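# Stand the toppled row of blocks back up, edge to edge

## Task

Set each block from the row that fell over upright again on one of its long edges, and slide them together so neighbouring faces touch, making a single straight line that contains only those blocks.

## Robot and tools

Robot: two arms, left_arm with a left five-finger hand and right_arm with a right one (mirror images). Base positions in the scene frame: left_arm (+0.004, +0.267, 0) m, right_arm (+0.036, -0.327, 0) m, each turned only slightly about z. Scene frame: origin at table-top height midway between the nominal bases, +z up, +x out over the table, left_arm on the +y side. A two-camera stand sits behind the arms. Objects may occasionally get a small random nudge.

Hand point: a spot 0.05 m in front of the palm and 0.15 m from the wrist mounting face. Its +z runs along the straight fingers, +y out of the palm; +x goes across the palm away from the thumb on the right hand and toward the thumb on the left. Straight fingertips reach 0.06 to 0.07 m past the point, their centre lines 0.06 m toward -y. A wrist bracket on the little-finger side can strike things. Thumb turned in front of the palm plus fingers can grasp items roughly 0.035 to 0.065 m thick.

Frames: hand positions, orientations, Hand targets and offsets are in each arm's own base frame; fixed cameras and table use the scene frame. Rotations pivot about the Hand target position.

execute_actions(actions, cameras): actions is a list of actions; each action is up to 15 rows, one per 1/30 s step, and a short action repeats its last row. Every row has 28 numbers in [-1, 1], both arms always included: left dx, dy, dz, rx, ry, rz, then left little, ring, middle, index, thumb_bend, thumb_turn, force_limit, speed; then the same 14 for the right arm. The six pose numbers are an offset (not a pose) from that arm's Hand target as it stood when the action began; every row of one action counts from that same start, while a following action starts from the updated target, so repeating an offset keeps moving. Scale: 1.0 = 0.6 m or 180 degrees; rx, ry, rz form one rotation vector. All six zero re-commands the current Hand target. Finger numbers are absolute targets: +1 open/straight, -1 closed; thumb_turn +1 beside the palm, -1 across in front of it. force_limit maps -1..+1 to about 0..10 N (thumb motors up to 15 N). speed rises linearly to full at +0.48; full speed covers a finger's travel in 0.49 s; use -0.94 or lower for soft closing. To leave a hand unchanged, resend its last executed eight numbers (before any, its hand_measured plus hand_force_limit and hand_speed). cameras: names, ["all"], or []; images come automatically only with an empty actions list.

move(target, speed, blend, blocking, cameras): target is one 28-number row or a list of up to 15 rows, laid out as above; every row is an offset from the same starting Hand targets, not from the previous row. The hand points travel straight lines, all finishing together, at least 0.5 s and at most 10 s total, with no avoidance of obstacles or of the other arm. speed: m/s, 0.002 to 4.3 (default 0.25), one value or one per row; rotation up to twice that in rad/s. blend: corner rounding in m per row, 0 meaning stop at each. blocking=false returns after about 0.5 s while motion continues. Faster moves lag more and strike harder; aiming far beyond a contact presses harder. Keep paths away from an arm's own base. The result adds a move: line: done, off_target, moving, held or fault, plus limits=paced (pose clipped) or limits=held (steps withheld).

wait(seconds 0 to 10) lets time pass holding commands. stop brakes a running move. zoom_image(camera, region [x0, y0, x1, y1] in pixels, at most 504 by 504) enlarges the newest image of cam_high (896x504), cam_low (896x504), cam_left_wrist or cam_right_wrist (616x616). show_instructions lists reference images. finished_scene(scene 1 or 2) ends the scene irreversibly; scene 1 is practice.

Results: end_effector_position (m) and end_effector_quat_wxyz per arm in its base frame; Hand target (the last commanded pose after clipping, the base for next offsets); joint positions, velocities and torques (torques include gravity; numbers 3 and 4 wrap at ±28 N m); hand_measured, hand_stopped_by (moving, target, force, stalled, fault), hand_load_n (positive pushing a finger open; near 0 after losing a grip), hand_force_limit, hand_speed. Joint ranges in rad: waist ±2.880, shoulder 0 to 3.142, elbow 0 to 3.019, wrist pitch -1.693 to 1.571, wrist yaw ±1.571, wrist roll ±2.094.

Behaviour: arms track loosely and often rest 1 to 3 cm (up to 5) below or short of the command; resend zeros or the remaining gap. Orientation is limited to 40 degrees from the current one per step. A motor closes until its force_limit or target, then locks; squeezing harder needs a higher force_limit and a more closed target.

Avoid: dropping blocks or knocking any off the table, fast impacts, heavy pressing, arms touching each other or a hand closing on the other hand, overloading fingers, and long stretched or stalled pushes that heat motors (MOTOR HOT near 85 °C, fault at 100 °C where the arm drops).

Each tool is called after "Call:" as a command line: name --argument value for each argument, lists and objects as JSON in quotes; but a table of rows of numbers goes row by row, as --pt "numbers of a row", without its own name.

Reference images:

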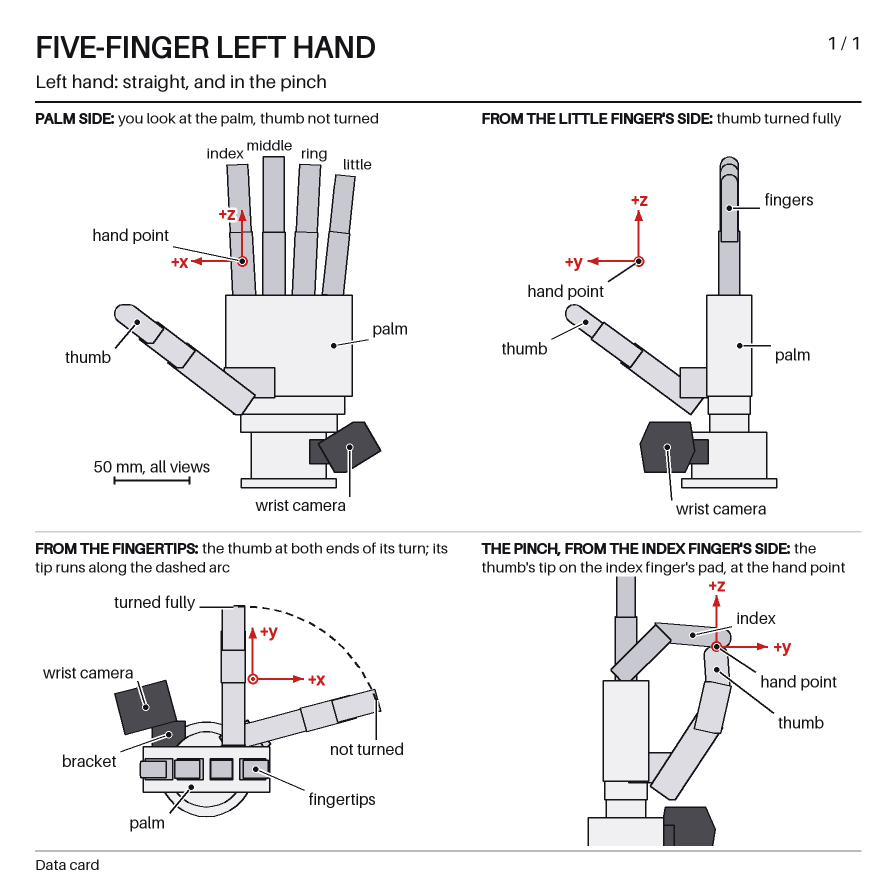

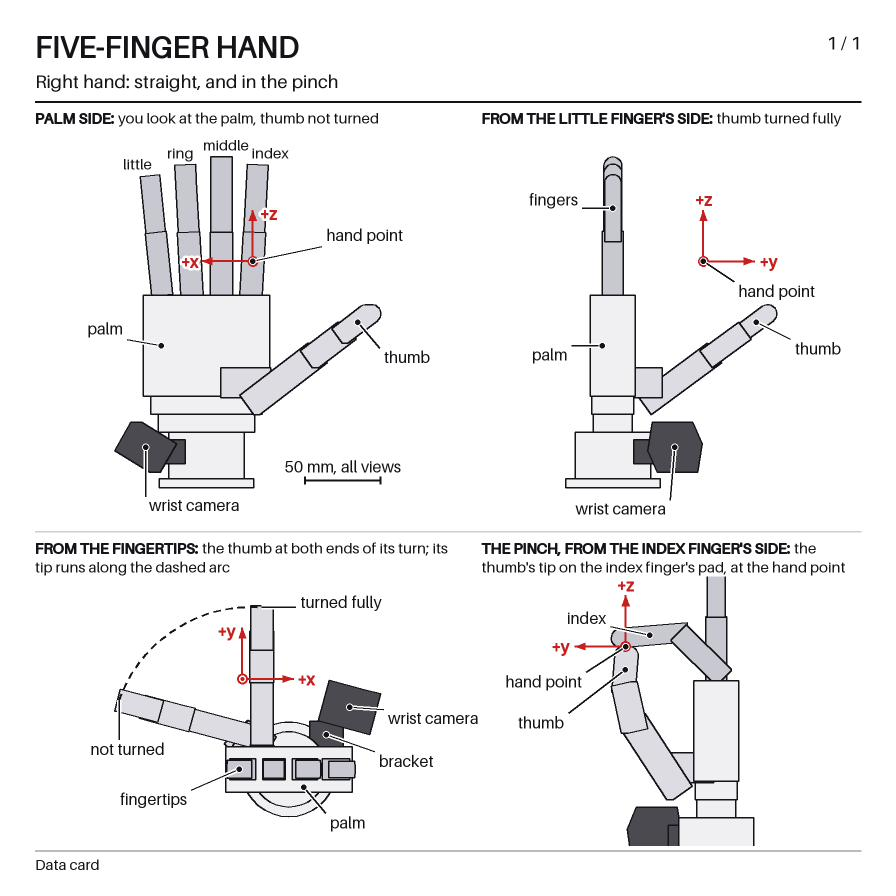

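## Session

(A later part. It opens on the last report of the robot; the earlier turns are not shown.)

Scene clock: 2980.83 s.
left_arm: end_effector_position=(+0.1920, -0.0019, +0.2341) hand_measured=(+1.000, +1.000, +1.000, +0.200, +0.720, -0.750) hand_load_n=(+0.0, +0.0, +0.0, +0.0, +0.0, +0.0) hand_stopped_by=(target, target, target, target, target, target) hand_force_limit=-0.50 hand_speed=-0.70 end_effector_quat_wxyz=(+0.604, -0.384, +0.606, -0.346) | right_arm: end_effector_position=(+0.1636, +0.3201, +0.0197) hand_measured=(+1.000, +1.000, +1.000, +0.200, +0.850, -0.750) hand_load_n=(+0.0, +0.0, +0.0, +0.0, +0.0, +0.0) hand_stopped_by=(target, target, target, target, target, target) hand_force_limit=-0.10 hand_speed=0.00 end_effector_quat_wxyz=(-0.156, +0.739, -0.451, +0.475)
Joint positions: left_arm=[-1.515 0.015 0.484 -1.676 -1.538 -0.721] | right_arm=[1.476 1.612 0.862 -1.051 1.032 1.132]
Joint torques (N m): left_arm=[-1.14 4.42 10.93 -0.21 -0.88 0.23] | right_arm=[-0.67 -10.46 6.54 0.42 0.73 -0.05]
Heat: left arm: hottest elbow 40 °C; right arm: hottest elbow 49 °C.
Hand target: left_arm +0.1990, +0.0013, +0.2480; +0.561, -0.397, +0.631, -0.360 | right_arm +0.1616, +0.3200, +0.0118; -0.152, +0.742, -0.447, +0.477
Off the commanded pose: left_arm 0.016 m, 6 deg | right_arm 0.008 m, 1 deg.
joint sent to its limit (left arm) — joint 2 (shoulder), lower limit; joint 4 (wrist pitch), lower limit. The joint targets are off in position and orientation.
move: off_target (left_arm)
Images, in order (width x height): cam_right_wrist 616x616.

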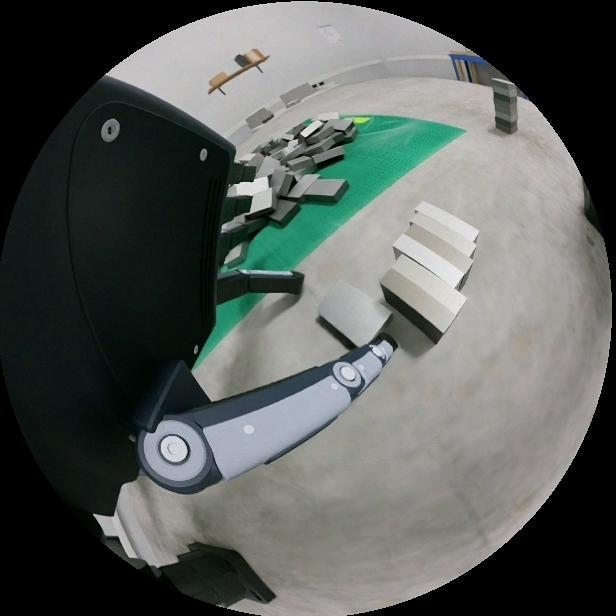

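Call:
move --target '[0,0,0,0,0,0,1,1,1,0.2,0.72,-0.75,-0.5,-0.7,0.0,-0.006,-0.004,0,0,0,1,1,1,0.2,0.85,-0.75,-0.1,0.0]' --speed 0.04 --cameras '["cam_right_wrist"]'

Call:
zoom_image --camera "cam_right_wrist" --region '[240, 230, 430, 390]'

Scene clock: 2988.43 s.
left_arm: end_effector_position=(+0.1920, -0.0019, +0.2341) hand_measured=(+1.000, +1.000, +1.000, +0.200, +0.720, -0.750) hand_load_n=(+0.0, +0.0, +0.0, -0.5, +0.0, +0.0) hand_stopped_by=(target, target, target, target, target, target) hand_force_limit=-0.50 hand_speed=-0.70 end_effector_quat_wxyz=(+0.604, -0.384, +0.606, -0.346) | right_arm: end_effector_position=(+0.1633, +0.3171, +0.0167) hand_measured=(+1.000, +1.000, +1.000, +0.200, +0.850, -0.750) hand_load_n=(+0.0, +0.0, +0.0, +0.0, +0.0, +0.0) hand_stopped_by=(target, target, target, target, target, target) hand_force_limit=-0.10 hand_speed=0.00 end_effector_quat_wxyz=(-0.156, +0.739, -0.451, +0.475)
Joint positions: left_arm=[-1.515 0.015 0.484 -1.676 -1.538 -0.721] | right_arm=[1.476 1.612 0.851 -1.041 1.032 1.132]
Joint torques (N m): left_arm=[-1.14 4.42 10.95 -0.21 -0.88 0.22] | right_arm=[-0.56 -10.46 6.05 0.5 0.63 -0.1]
Heat: left arm: hottest elbow 40 °C; right arm: hottest elbow 48 °C.
Hand target: left_arm +0.1990, +0.0013, +0.2480; +0.561, -0.397, +0.631, -0.360 | right_arm +0.1617, +0.3165, +0.0094; -0.152, +0.742, -0.447, +0.477
Off the commanded pose: left_arm 0.016 m, 6 deg | right_arm 0.007 m, 1 deg.
joint sent to its limit (left arm) — joint 2 (shoulder), lower limit; joint 4 (wrist pitch), lower limit. The joint targets are off in position and orientation.
move: off_target (left_arm)
Images, in order (width x height): cam_right_wrist 616x616.

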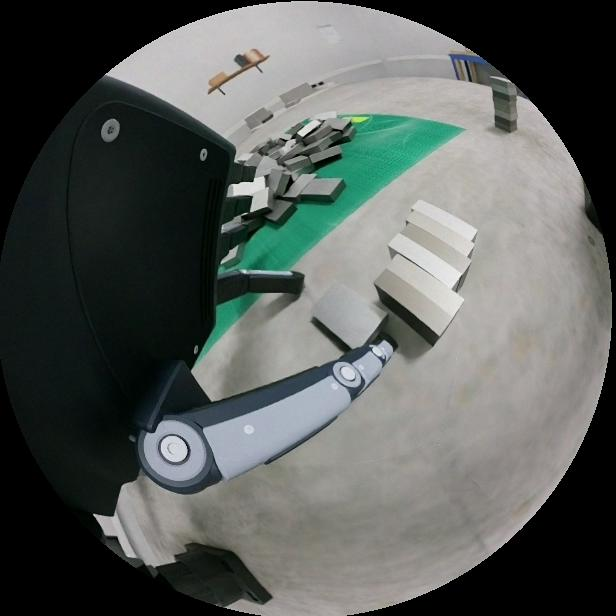

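Scaled by 2.653 from the camera's 616x616 image, which has a finer 880x880 frame.

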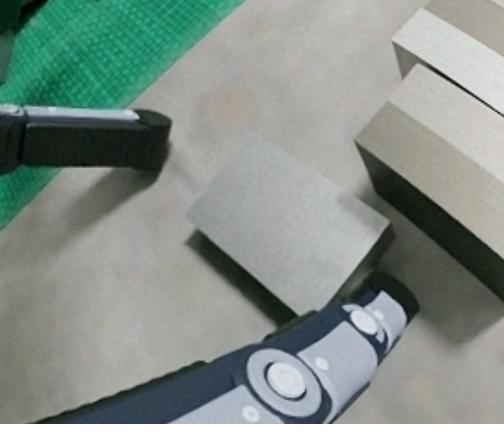

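Call:
move --target '[0,0,0,0,0,0,1,1,1,0.2,0.72,-0.75,-0.5,-0.7,0,0,0,0,0,0,1,1,1,-0.42,0.85,-0.75,0.05,-0.88]' --speed 0.04 --cameras '["cam_right_wrist"]'

Call:
zoom_image --camera "cam_right_wrist" --region '[240, 230, 430, 390]'

Scene clock: 2994.37 s.
left_arm: end_effector_position=(+0.1920, -0.0019, +0.2341) hand_measured=(+1.000, +1.000, +1.000, +0.200, +0.720, -0.750) hand_load_n=(+0.0, +0.0, +0.0, +0.0, +0.0, +0.0) hand_stopped_by=(target, target, target, target, target, target) hand_force_limit=-0.50 hand_speed=-0.70 end_effector_quat_wxyz=(+0.604, -0.384, +0.606, -0.346) | right_arm: end_effector_position=(+0.1634, +0.3173, +0.0167) hand_measured=(+1.000, +1.000, +1.000, -0.166, +0.852, -0.750) hand_load_n=(+0.0, +0.0, +0.0, +6.0, +6.0, -1.5) hand_stopped_by=(target, target, target, force, target, target) hand_force_limit=0.05 hand_speed=-0.88 end_effector_quat_wxyz=(-0.156, +0.739, -0.451, +0.475)
Joint positions: left_arm=[-1.515 0.015 0.484 -1.676 -1.538 -0.721] | right_arm=[1.476 1.612 0.851 -1.04 1.032 1.132]
Joint torques (N m): left_arm=[-1.08 4.42 10.93 -0.21 -0.88 0.22] | right_arm=[-1.03 -10.99 6.08 0.49 0.66 -0.05]
Heat: left arm: hottest elbow 40 °C; right arm: hottest elbow 48 °C.
Hand target: left_arm +0.1990, +0.0013, +0.2480; +0.561, -0.397, +0.631, -0.360 | right_arm +0.1616, +0.3164, +0.0094; -0.152, +0.742, -0.447, +0.477
Off the commanded pose: left_arm 0.016 m, 6 deg | right_arm 0.007 m, 1 deg.
joint sent to its limit (left arm) — joint 2 (shoulder), lower limit; joint 4 (wrist pitch), lower limit. The joint targets are off in position and orientation.
move: off_target (left_arm)
Images, in order (width x height): cam_right_wrist 616x616.

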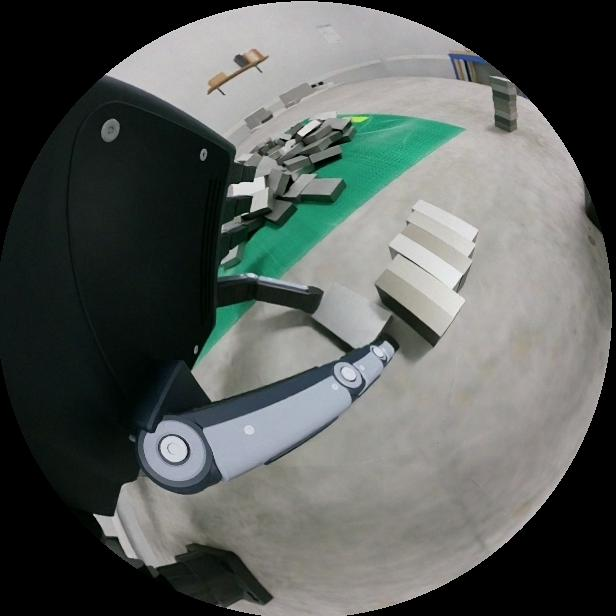

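Scaled by 2.653 from the camera's 616x616 image, which has a finer 880x880 frame.

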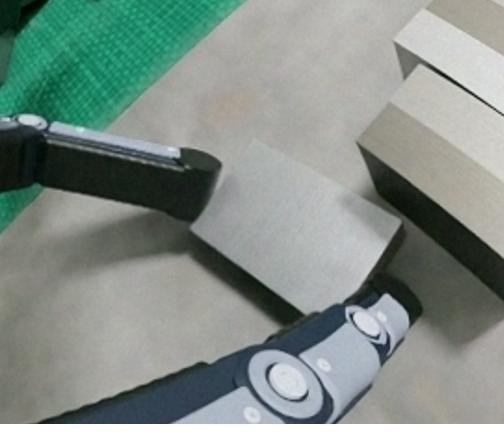

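Call:
move --target '[0,0,0,0,0,0,1,1,1,0.2,0.72,-0.75,-0.5,-0.7,0,0.02,0.035,0,0,0,1,1,1,-0.42,0.85,-0.75,0.05,-0.88]' --speed 0.06 --cameras '["cam_right_wrist"]'

Call:
zoom_image --camera "cam_right_wrist" --region '[260, 200, 460, 400]'

Scene clock: 3001.43 s.
left_arm: end_effector_position=(+0.1920, -0.0019, +0.2341) hand_measured=(+1.000, +1.000, +1.000, +0.200, +0.720, -0.750) hand_load_n=(+0.0, +0.0, +0.0, +0.0, +0.0, +0.0) hand_stopped_by=(target, target, target, target, target, target) hand_force_limit=-0.50 hand_speed=-0.70 end_effector_quat_wxyz=(+0.604, -0.384, +0.606, -0.346) | right_arm: end_effector_position=(+0.1629, +0.3126, +0.0225) hand_measured=(+1.000, +1.000, +1.000, -0.166, +0.852, -0.750) hand_load_n=(+0.0, +0.0, +0.0, +5.5, +5.5, +0.0) hand_stopped_by=(target, target, target, force, target, target) hand_force_limit=0.05 hand_speed=-0.88 end_effector_quat_wxyz=(-0.142, +0.743, -0.443, +0.482)
Joint positions: left_arm=[-1.515 0.015 0.484 -1.676 -1.538 -0.721] | right_arm=[1.476 1.612 0.865 -1.09 1.031 1.132]
Joint torques (N m): left_arm=[-1.14 4.42 10.93 -0.2 -0.88 0.23] | right_arm=[-0.67 -12.34 9.43 -0.27 0.67 -0.06]
Heat: left arm: hottest elbow 40 °C; right arm: hottest elbow 48 °C.
Hand target: left_arm +0.1990, +0.0013, +0.2480; +0.561, -0.397, +0.631, -0.360 | right_arm +0.1616, +0.3285, +0.0305; -0.152, +0.742, -0.447, +0.477
Off the commanded pose: left_arm 0.016 m, 6 deg | right_arm 0.018 m, 1 deg.
joint sent to its limit (left arm) — joint 2 (shoulder), lower limit; joint 4 (wrist pitch), lower limit. The joint targets are off in position and orientation.
move: off_target (left_arm, right_arm)
Images, in order (width x height): cam_right_wrist 616x616.

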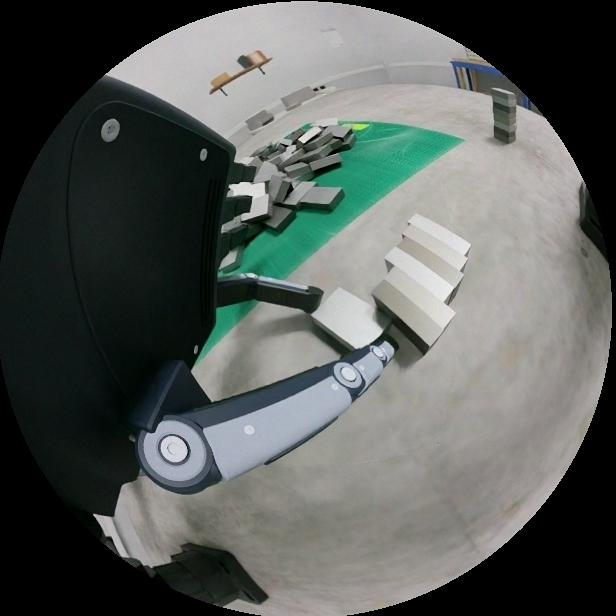

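Scaled by 2.520 from the camera's 616x616 image, which has a finer 880x880 frame.

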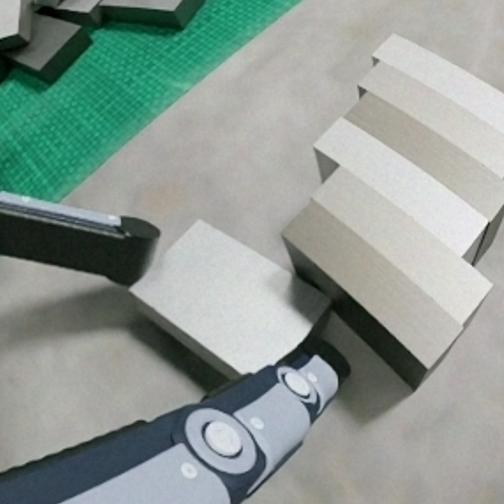

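Call:
move --target '[0,0,0,0,0,0,1,1,1,0.2,0.72,-0.75,-0.5,-0.7,0,0.015,0.03,0,0,0,1,1,1,-0.42,0.85,-0.75,0.05,-0.88]' --speed 0.06 --cameras '["cam_right_wrist"]'

Call:
zoom_image --camera "cam_right_wrist" --region '[260, 200, 460, 400]'

Scene clock: 3005.50 s.
left_arm: end_effector_position=(+0.1920, -0.0019, +0.2341) hand_measured=(+1.000, +1.000, +1.000, +0.200, +0.720, -0.750) hand_load_n=(+0.0, +0.0, +0.0, +0.0, +0.0, +0.0) hand_stopped_by=(target, target, target, target, target, target) hand_force_limit=-0.50 hand_speed=-0.70 end_effector_quat_wxyz=(+0.604, -0.384, +0.606, -0.346) | right_arm: end_effector_position=(+0.1629, +0.3185, +0.0353) hand_measured=(+1.000, +1.000, +1.000, -0.166, +0.852, -0.750) hand_load_n=(-0.5, -0.5, +0.0, +5.5, +5.5, +0.0) hand_stopped_by=(target, target, target, force, target, target) hand_force_limit=0.05 hand_speed=-0.88 end_effector_quat_wxyz=(-0.133, +0.745, -0.438, +0.485)
Joint positions: left_arm=[-1.515 0.015 0.484 -1.676 -1.538 -0.721] | right_arm=[1.476 1.612 0.906 -1.152 1.03 1.132]
Joint torques (N m): left_arm=[-1.14 4.42 10.96 -0.21 -0.88 0.23] | right_arm=[-0.79 -13.63 9.99 -0.4 0.71 0]
Heat: left arm: hottest elbow 40 °C; right arm: hottest elbow 48 °C.
Hand target: left_arm +0.1990, +0.0013, +0.2480; +0.561, -0.397, +0.631, -0.360 | right_arm +0.1616, +0.3375, +0.0484; -0.152, +0.742, -0.447, +0.477
Off the commanded pose: left_arm 0.016 m, 6 deg | right_arm 0.023 m, 3 deg.
joint sent to its limit (left arm) — joint 2 (shoulder), lower limit; joint 4 (wrist pitch), lower limit. The joint targets are off in position and orientation.
move: off_target (left_arm, right_arm)
Images, in order (width x height): cam_right_wrist 616x616.

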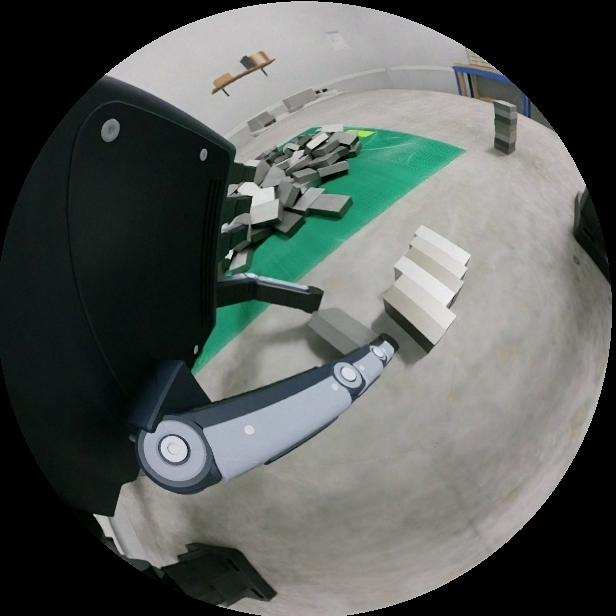

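Scaled by 2.520 from the camera's 616x616 image, which has a finer 880x880 frame.

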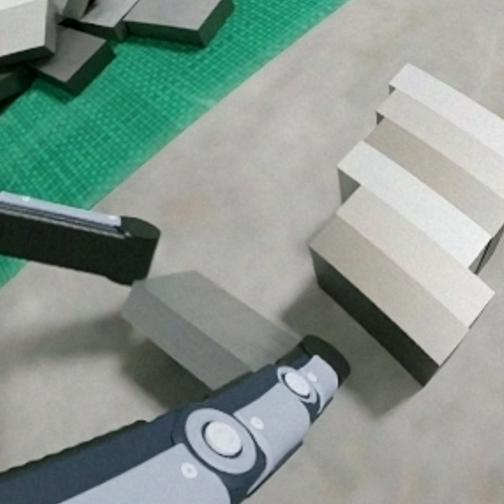

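Call:
move --target '[0,0,0,0,0,0,1,1,1,0.2,0.72,-0.75,-0.5,-0.7,0,0.01,0.05,0,0,0,1,1,1,-0.42,0.85,-0.75,0.05,-0.88]' --speed 0.06 --cameras '["cam_right_wrist", "cam_high"]'

Call:
zoom_image --camera "cam_right_wrist" --region '[260, 200, 460, 400]'

Scene clock: 3041.33 s.
left_arm: end_effector_position=(+0.1920, -0.0019, +0.2341) hand_measured=(+1.000, +1.000, +1.000, +0.200, +0.720, -0.750) hand_load_n=(+0.0, +0.0, +0.0, +0.0, +0.0, +0.0) hand_stopped_by=(target, target, target, target, target, target) hand_force_limit=-0.50 hand_speed=-0.70 end_effector_quat_wxyz=(+0.604, -0.384, +0.606, -0.346) | right_arm: end_effector_position=(+0.1631, +0.3242, +0.0610) hand_measured=(+1.000, +1.000, +1.000, -0.166, +0.852, -0.750) hand_load_n=(+0.0, +0.0, +0.0, +5.5, +5.5, +0.0) hand_stopped_by=(target, target, target, force, target, target) hand_force_limit=0.05 hand_speed=-0.88 end_effector_quat_wxyz=(-0.129, +0.746, -0.435, +0.487)
Joint positions: left_arm=[-1.515 0.015 0.484 -1.676 -1.538 -0.721] | right_arm=[1.477 1.587 0.957 -1.242 1.029 1.133]
Joint torques (N m): left_arm=[-1.14 4.42 10.95 -0.21 -0.88 0.23] | right_arm=[0.21 -13.63 10.55 -0.31 0.69 0.07]
Heat: left arm: hottest elbow 40 °C; right arm: hottest elbow 51 °C.
Hand target: left_arm +0.1990, +0.0013, +0.2480; +0.561, -0.397, +0.631, -0.360 | right_arm +0.1617, +0.3435, +0.0785; -0.152, +0.741, -0.447, +0.477
Off the commanded pose: left_arm 0.016 m, 6 deg | right_arm 0.026 m, 3 deg.
joint sent to its limit (left arm) — joint 2 (shoulder), lower limit; joint 4 (wrist pitch), lower limit. The joint targets are off in position and orientation.
move: off_target (left_arm, right_arm)
Images, in order (width x height): cam_high 896x504, cam_right_wrist 616x616.

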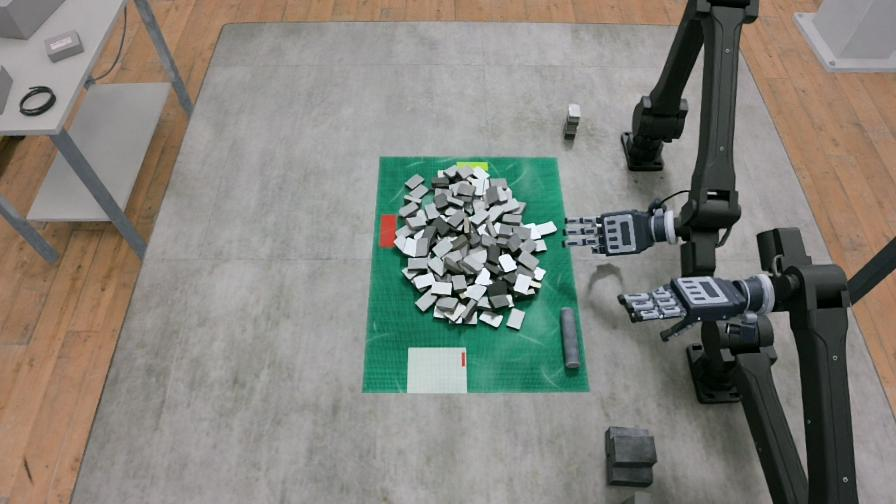

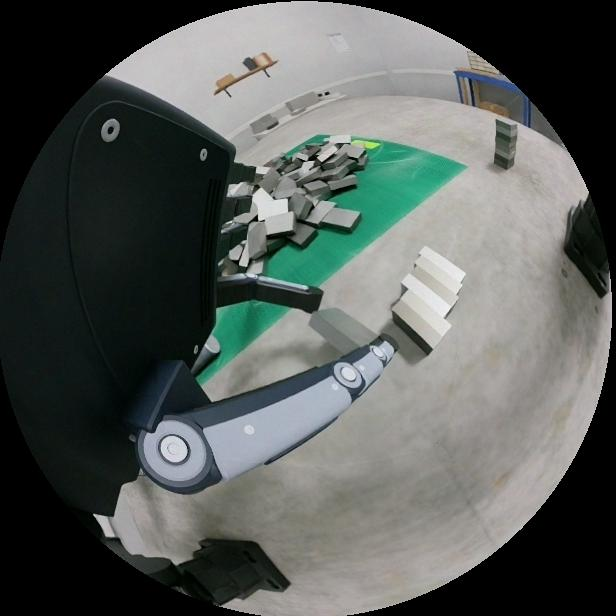

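Scaled by 2.520 from the camera's 616x616 image, which has a finer 880x880 frame.

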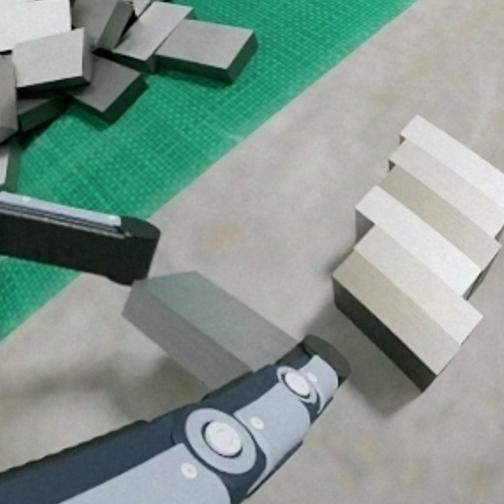

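Call:
move --target '[0,0,0,0,0,0,1,1,1,0.2,0.72,-0.75,-0.5,-0.7,0,0.0,0.01,0.1072,0.0291,0,1,1,1,-0.42,0.85,-0.75,0.05,-0.88]' --speed 0.1 --cameras '["cam_right_wrist"]'

Call:
zoom_image --camera "cam_right_wrist" --region '[260, 200, 460, 400]'

Scene clock: 3056.27 s.
left_arm: end_effector_position=(+0.1920, -0.0019, +0.2341) hand_measured=(+1.000, +1.000, +1.000, +0.200, +0.720, -0.750) hand_load_n=(+0.0, +0.0, +0.0, +0.0, +0.0, +0.0) hand_stopped_by=(target, target, target, target, target, target) hand_force_limit=-0.50 hand_speed=-0.70 end_effector_quat_wxyz=(+0.604, -0.384, +0.606, -0.346) | right_arm: end_effector_position=(+0.1584, +0.3408, +0.0764) hand_measured=(+1.000, +1.000, +1.000, -0.166, +0.852, -0.750) hand_load_n=(+0.0, +0.0, -0.5, +5.5, +6.0, -0.5) hand_stopped_by=(target, target, target, force, target, target) hand_force_limit=0.05 hand_speed=-0.88 end_effector_quat_wxyz=(-0.243, +0.730, -0.522, +0.367)
Joint positions: left_arm=[-1.515 0.015 0.484 -1.676 -1.538 -0.721] | right_arm=[1.437 1.34 0.811 -0.915 0.905 1.046]
Joint torques (N m): left_arm=[-1.14 4.42 10.95 -0.21 -0.88 0.22] | right_arm=[-1.26 -10.52 8.66 0.91 0.64 -0.17]
Heat: left arm: hottest elbow 40 °C; right arm: hottest elbow 51 °C.
Hand target: left_arm +0.1990, +0.0013, +0.2480; +0.561, -0.397, +0.631, -0.360 | right_arm +0.1617, +0.3435, +0.0845; -0.254, +0.726, -0.527, +0.361
Off the commanded pose: left_arm 0.016 m, 6 deg | right_arm 0.009 m, 2 deg.
joint sent to its limit (left arm) — joint 2 (shoulder), lower limit; joint 4 (wrist pitch), lower limit. The joint targets are off in position and orientation.
move: off_target (left_arm)
Images, in order (width x height): cam_right_wrist 616x616.

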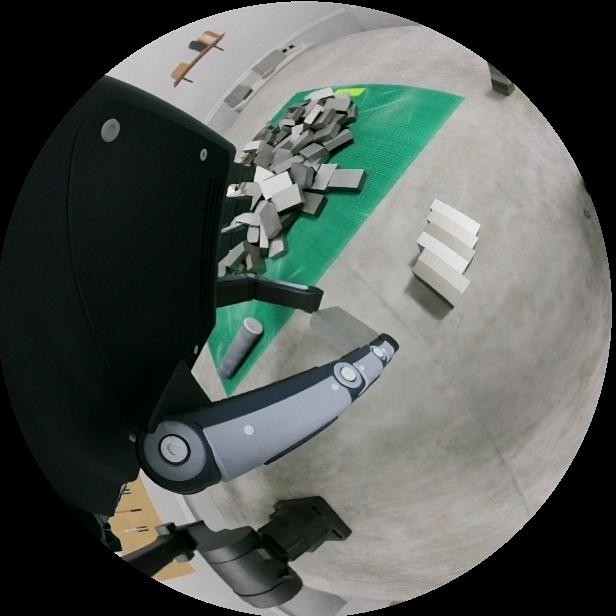

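Scaled by 2.520 from the camera's 616x616 image, which has a finer 880x880 frame.

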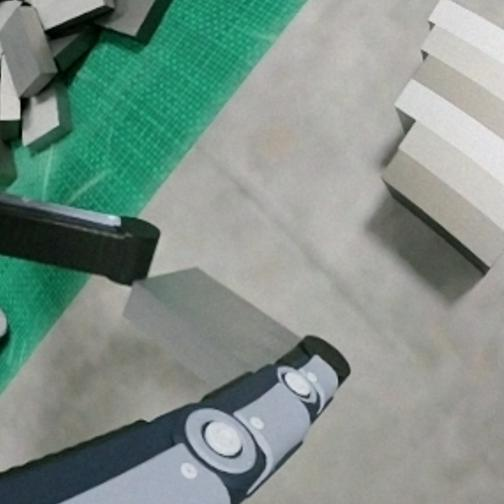

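Call:
execute_actions --actions '[]'

Scene clock: 3059.27 s.
left_arm: end_effector_position=(+0.1920, -0.0019, +0.2341) hand_measured=(+1.000, +1.000, +1.000, +0.200, +0.720, -0.750) hand_load_n=(+0.0, +0.0, +0.0, +0.0, +0.0, +0.5) hand_stopped_by=(target, target, target, target, target, target) hand_force_limit=-0.50 hand_speed=-0.70 end_effector_quat_wxyz=(+0.604, -0.384, +0.606, -0.346) | right_arm: end_effector_position=(+0.1584, +0.3408, +0.0764) hand_measured=(+1.000, +1.000, +1.000, -0.166, +0.852, -0.750) hand_load_n=(-0.5, +0.0, +0.0, +5.5, +5.5, -0.5) hand_stopped_by=(target, target, target, force, target, target) hand_force_limit=0.05 hand_speed=-0.88 end_effector_quat_wxyz=(-0.243, +0.731, -0.522, +0.367)
Joint positions: left_arm=[-1.515 0.015 0.484 -1.676 -1.538 -0.721] | right_arm=[1.437 1.34 0.811 -0.914 0.905 1.045]
Joint velocities: within noise
Joint torques (N m): left_arm=[-1.14 4.42 10.95 -0.21 -0.88 0.23] | right_arm=[-1.14 -11.93 8.51 1.06 0.64 -0.15]
Heat: left arm: hottest elbow 40 °C; right arm: hottest elbow 51 °C.
Hand target: left_arm +0.1990, +0.0013, +0.2480; +0.561, -0.397, +0.631, -0.360 | right_arm +0.1617, +0.3435, +0.0845; -0.254, +0.727, -0.527, +0.361
Off the commanded pose: left_arm 0.016 m, 6 deg | right_arm 0.009 m, 2 deg.

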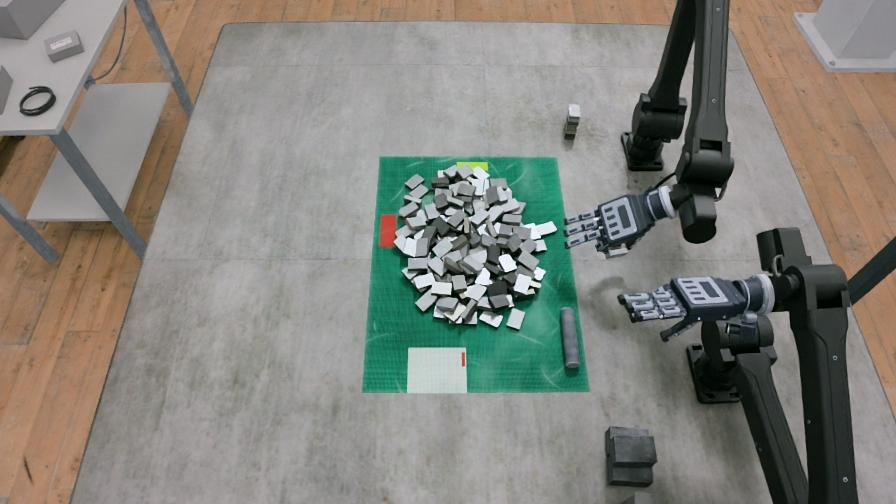

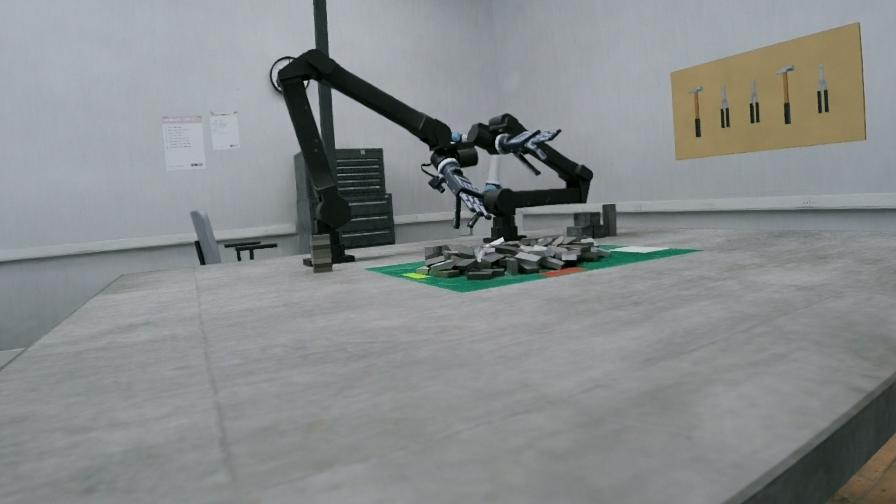

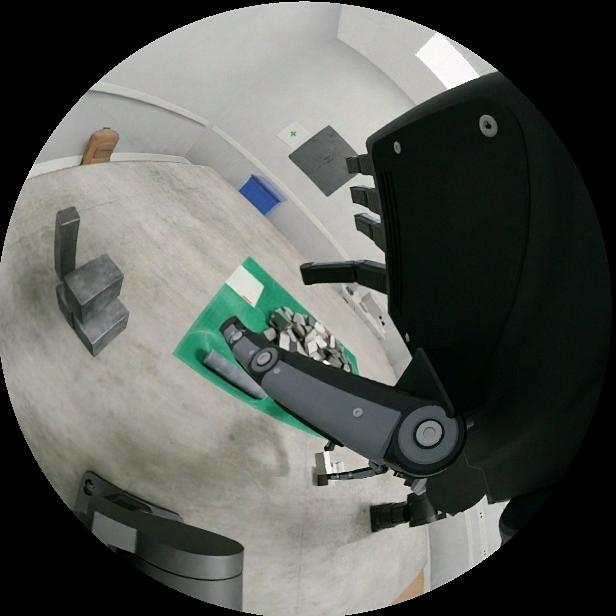

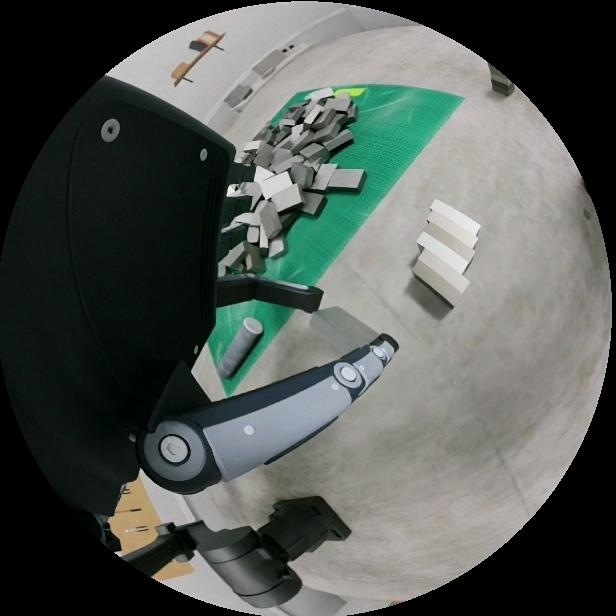

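Call:
zoom_image --camera "cam_left_wrist" --region '[290, 420, 410, 540]'

Call:
zoom_image --camera "cam_high" --region '[560, 190, 660, 290]'

Scaled by 4.200 from the camera's 616x616 image, which has a finer 880x880 frame.

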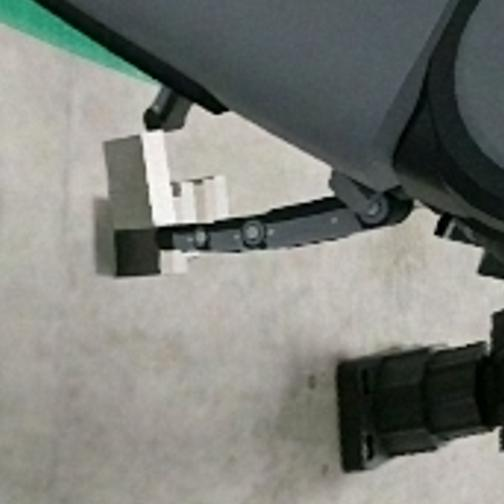

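Scaled by 5.040 from the camera's 896x504 image, which has a finer 1280x720 frame.

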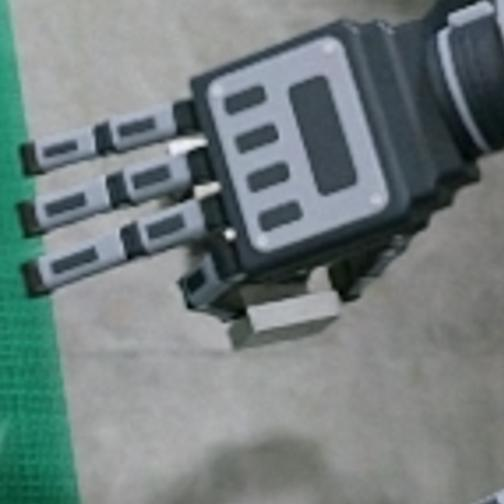

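Call:
move --target '[0,0,0,0,0,0,1,1,1,0.2,0.72,-0.75,-0.5,-0.7,0,-0.01,0.0,0.0536,0.0146,0,1,1,1,-0.42,0.85,-0.75,0.05,-0.88]' --speed 0.1 --cameras '["all"]'

Call:
zoom_image --camera "cam_high" --region '[580, 200, 650, 270]'

Call:
zoom_image --camera "cam_left_wrist" --region '[290, 420, 410, 540]'

Scene clock: 3088.87 s.
left_arm: end_effector_position=(+0.1920, -0.0019, +0.2341) hand_measured=(+1.000, +1.000, +1.000, +0.200, +0.720, -0.750) hand_load_n=(+0.0, +0.0, +0.0, +0.0, +0.0, +0.0) hand_stopped_by=(target, target, target, target, target, target) hand_force_limit=-0.50 hand_speed=-0.70 end_effector_quat_wxyz=(+0.604, -0.384, +0.606, -0.346) | right_arm: end_effector_position=(+0.1583, +0.3340, +0.0761) hand_measured=(+1.000, +1.000, +1.000, -0.166, +0.852, -0.750) hand_load_n=(+0.0, +0.0, +0.0, +5.5, +5.5, -1.0) hand_stopped_by=(target, target, target, force, target, target) hand_force_limit=0.05 hand_speed=-0.88 end_effector_quat_wxyz=(-0.290, +0.716, -0.557, +0.305)
Joint positions: left_arm=[-1.515 0.015 0.484 -1.676 -1.538 -0.721] | right_arm=[1.395 1.21 0.696 -0.747 0.825 1.01]
Joint torques (N m): left_arm=[-1.08 4.42 10.93 -0.21 -0.88 0.23] | right_arm=[-2.37 -9.64 8.83 1.48 0.53 -0.17]
Heat: left arm: hottest elbow 40 °C; right arm: hottest elbow 50 °C.
Hand target: left_arm +0.1990, +0.0013, +0.2480; +0.561, -0.397, +0.631, -0.360 | right_arm +0.1617, +0.3376, +0.0846; -0.302, +0.711, -0.561, +0.298
Off the commanded pose: left_arm 0.016 m, 6 deg | right_arm 0.010 m, 2 deg.
joint sent to its limit (left arm) — joint 2 (shoulder), lower limit; joint 4 (wrist pitch), lower limit. The joint targets are off in position and orientation.
move: off_target (left_arm)

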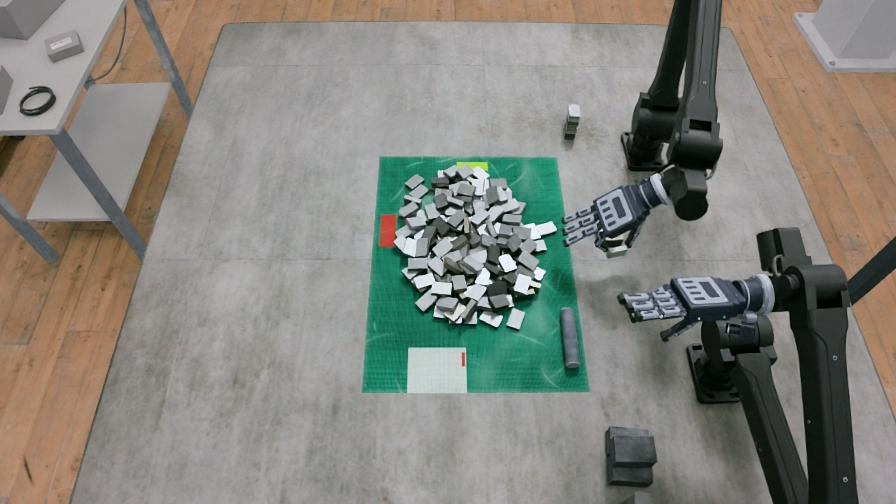

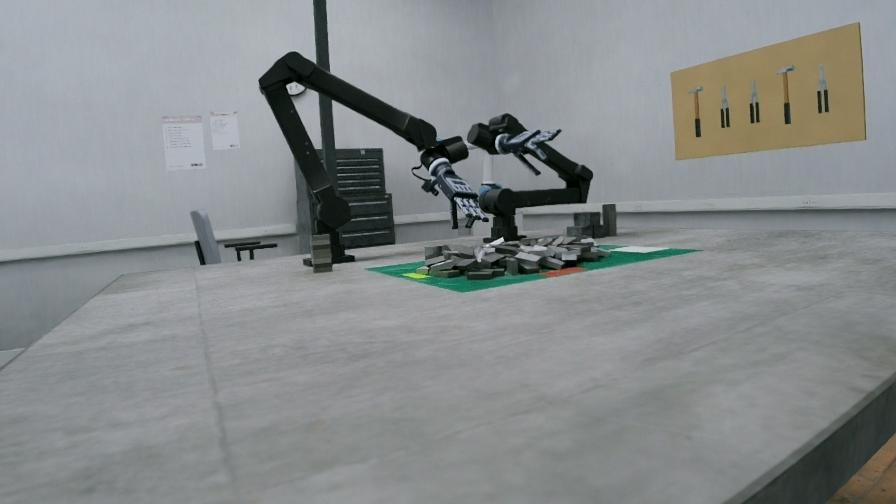

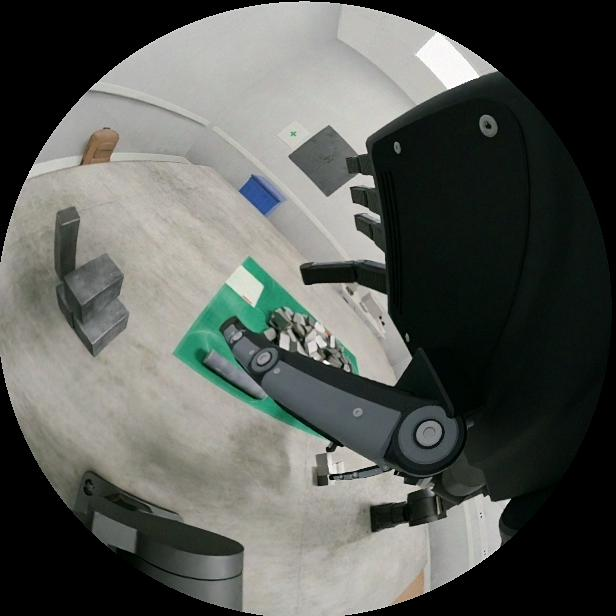

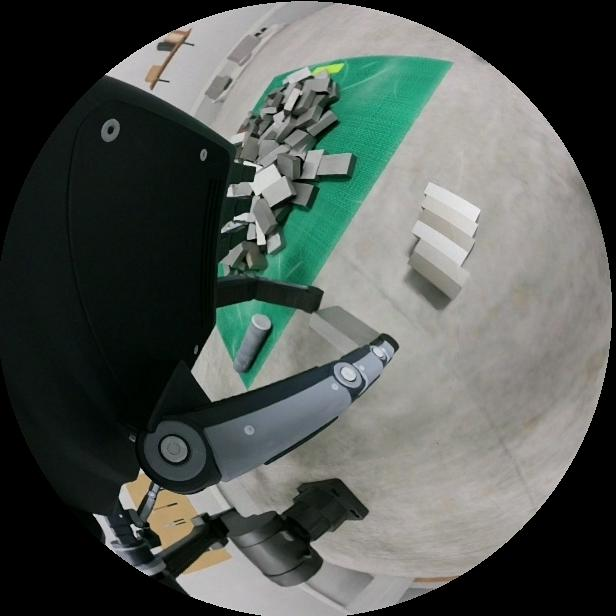

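Scaled by 7.200 from the camera's 896x504 image, which has a finer 1280x720 frame.

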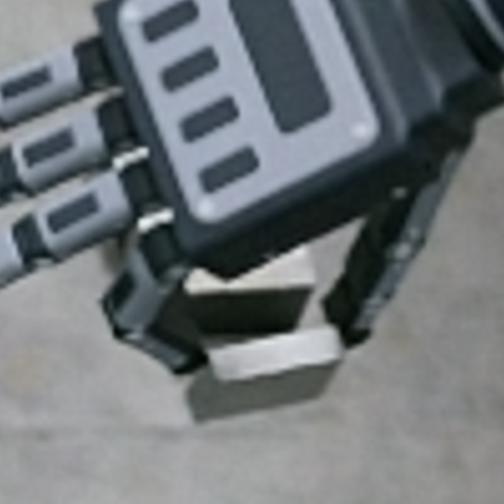

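Scaled by 4.200 from the camera's 616x616 image, which has a finer 880x880 frame.

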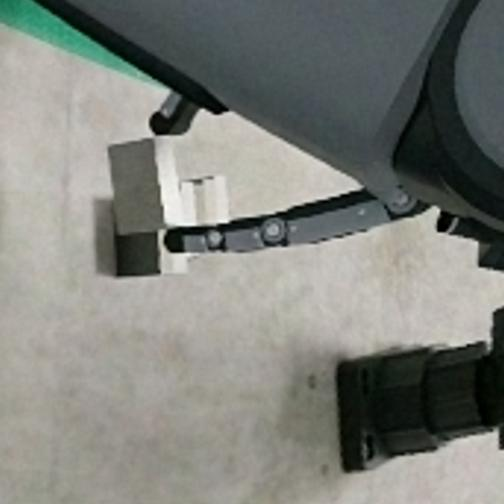

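Call:
move --target '[0,0,0,0,0,0,1,1,1,0.2,0.72,-0.75,-0.5,-0.7,-0.0345,-0.062,-0.010,0,0,0,1,1,1,-0.42,0.85,-0.75,0.05,-0.88]' --speed 0.08 --cameras '["cam_high","cam_right_wrist","cam_left_wrist"]'

Call:
zoom_image --camera "cam_high" --region '[580, 190, 650, 260]'

Call:
zoom_image --camera "cam_right_wrist" --region '[280, 200, 460, 380]'

Call:
zoom_image --camera "cam_left_wrist" --region '[290, 420, 410, 540]'

Scene clock: 3108.97 s.
left_arm: end_effector_position=(+0.1920, -0.0019, +0.2341) hand_measured=(+1.000, +1.000, +1.000, +0.200, +0.720, -0.750) hand_load_n=(+0.0, -0.5, +0.0, +0.0, +0.0, +0.0) hand_stopped_by=(target, target, target, target, target, target) hand_force_limit=-0.50 hand_speed=-0.70 end_effector_quat_wxyz=(+0.604, -0.384, +0.606, -0.346) | right_arm: end_effector_position=(+0.1426, +0.2979, +0.0714) hand_measured=(+1.000, +1.000, +1.000, -0.166, +0.852, -0.750) hand_load_n=(+0.0, +0.0, +0.0, +5.5, +5.5, -1.0) hand_stopped_by=(target, target, target, force, target, target) hand_force_limit=0.05 hand_speed=-0.88 end_effector_quat_wxyz=(-0.292, +0.716, -0.558, +0.303)
Joint positions: left_arm=[-1.515 0.015 0.484 -1.676 -1.538 -0.721] | right_arm=[1.428 1.102 0.605 -0.791 0.833 1.056]
Joint torques (N m): left_arm=[-1.14 4.42 10.95 -0.21 -0.88 0.22] | right_arm=[-0.38 -7.94 8.81 0.57 0.74 0.07]
Heat: left arm: hottest elbow 40 °C; right arm: hottest elbow 50 °C.
Hand target: left_arm +0.1990, +0.0013, +0.2480; +0.561, -0.397, +0.631, -0.360 | right_arm +0.1410, +0.3002, +0.0785; -0.302, +0.711, -0.561, +0.299
Off the commanded pose: left_arm 0.016 m, 6 deg | right_arm 0.008 m, 1 deg.
joint sent to its limit (left arm) — joint 2 (shoulder), lower limit; joint 4 (wrist pitch), lower limit. The joint targets are off in position and orientation.
move: off_target (left_arm)
Images, in order (width x height): cam_high 896x504, cam_left_wrist 616x616, cam_right_wrist 616x616.

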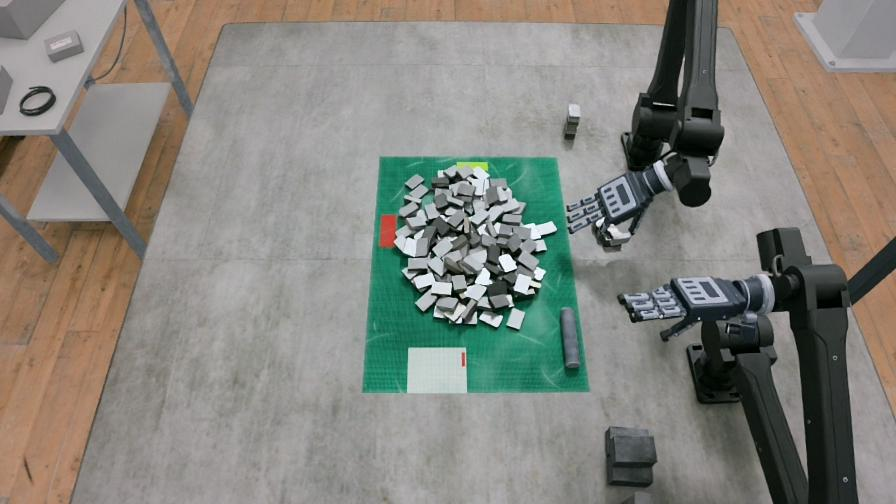

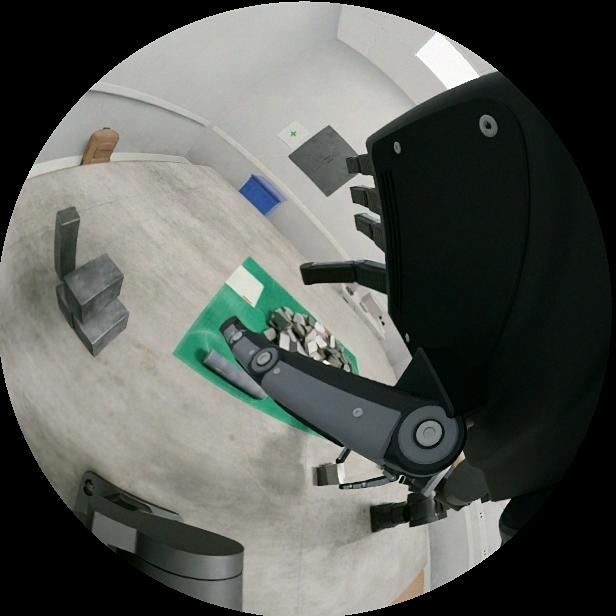

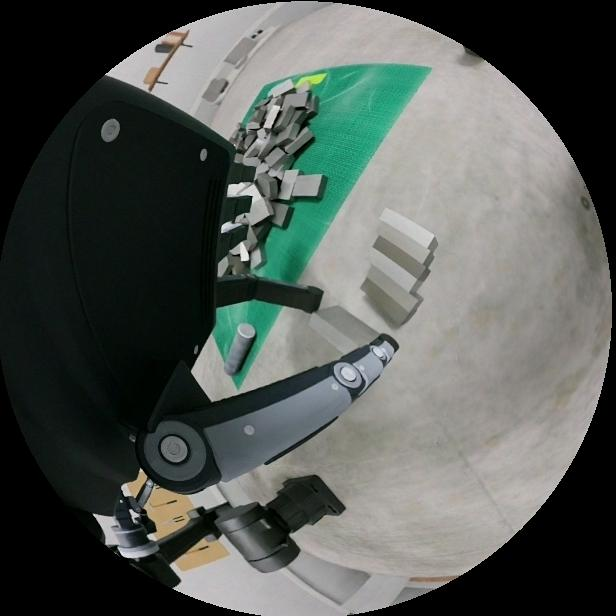

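Scaled by 7.200 from the camera's 896x504 image, which has a finer 1280x720 frame.

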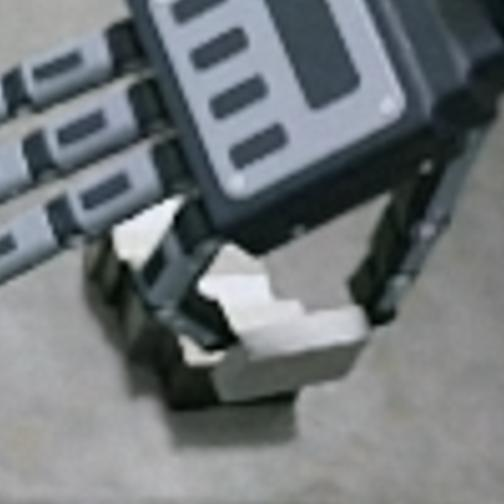

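Scaled by 2.800 from the camera's 616x616 image, which has a finer 880x880 frame.

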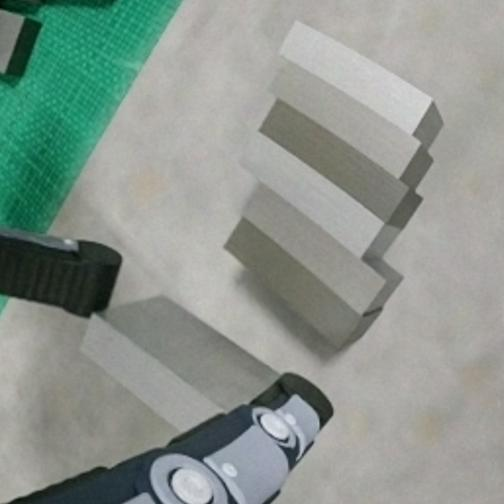

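Scaled by 4.200 from the camera's 616x616 image, which has a finer 880x880 frame.

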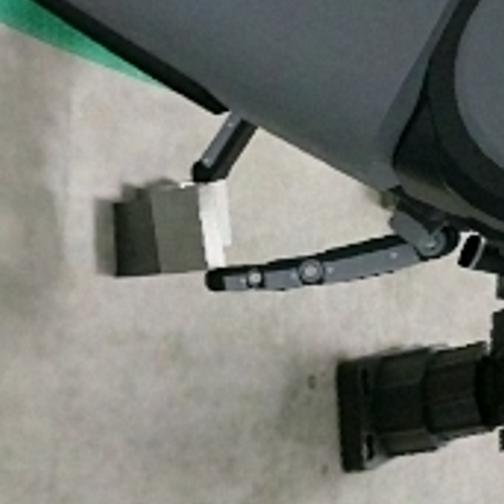

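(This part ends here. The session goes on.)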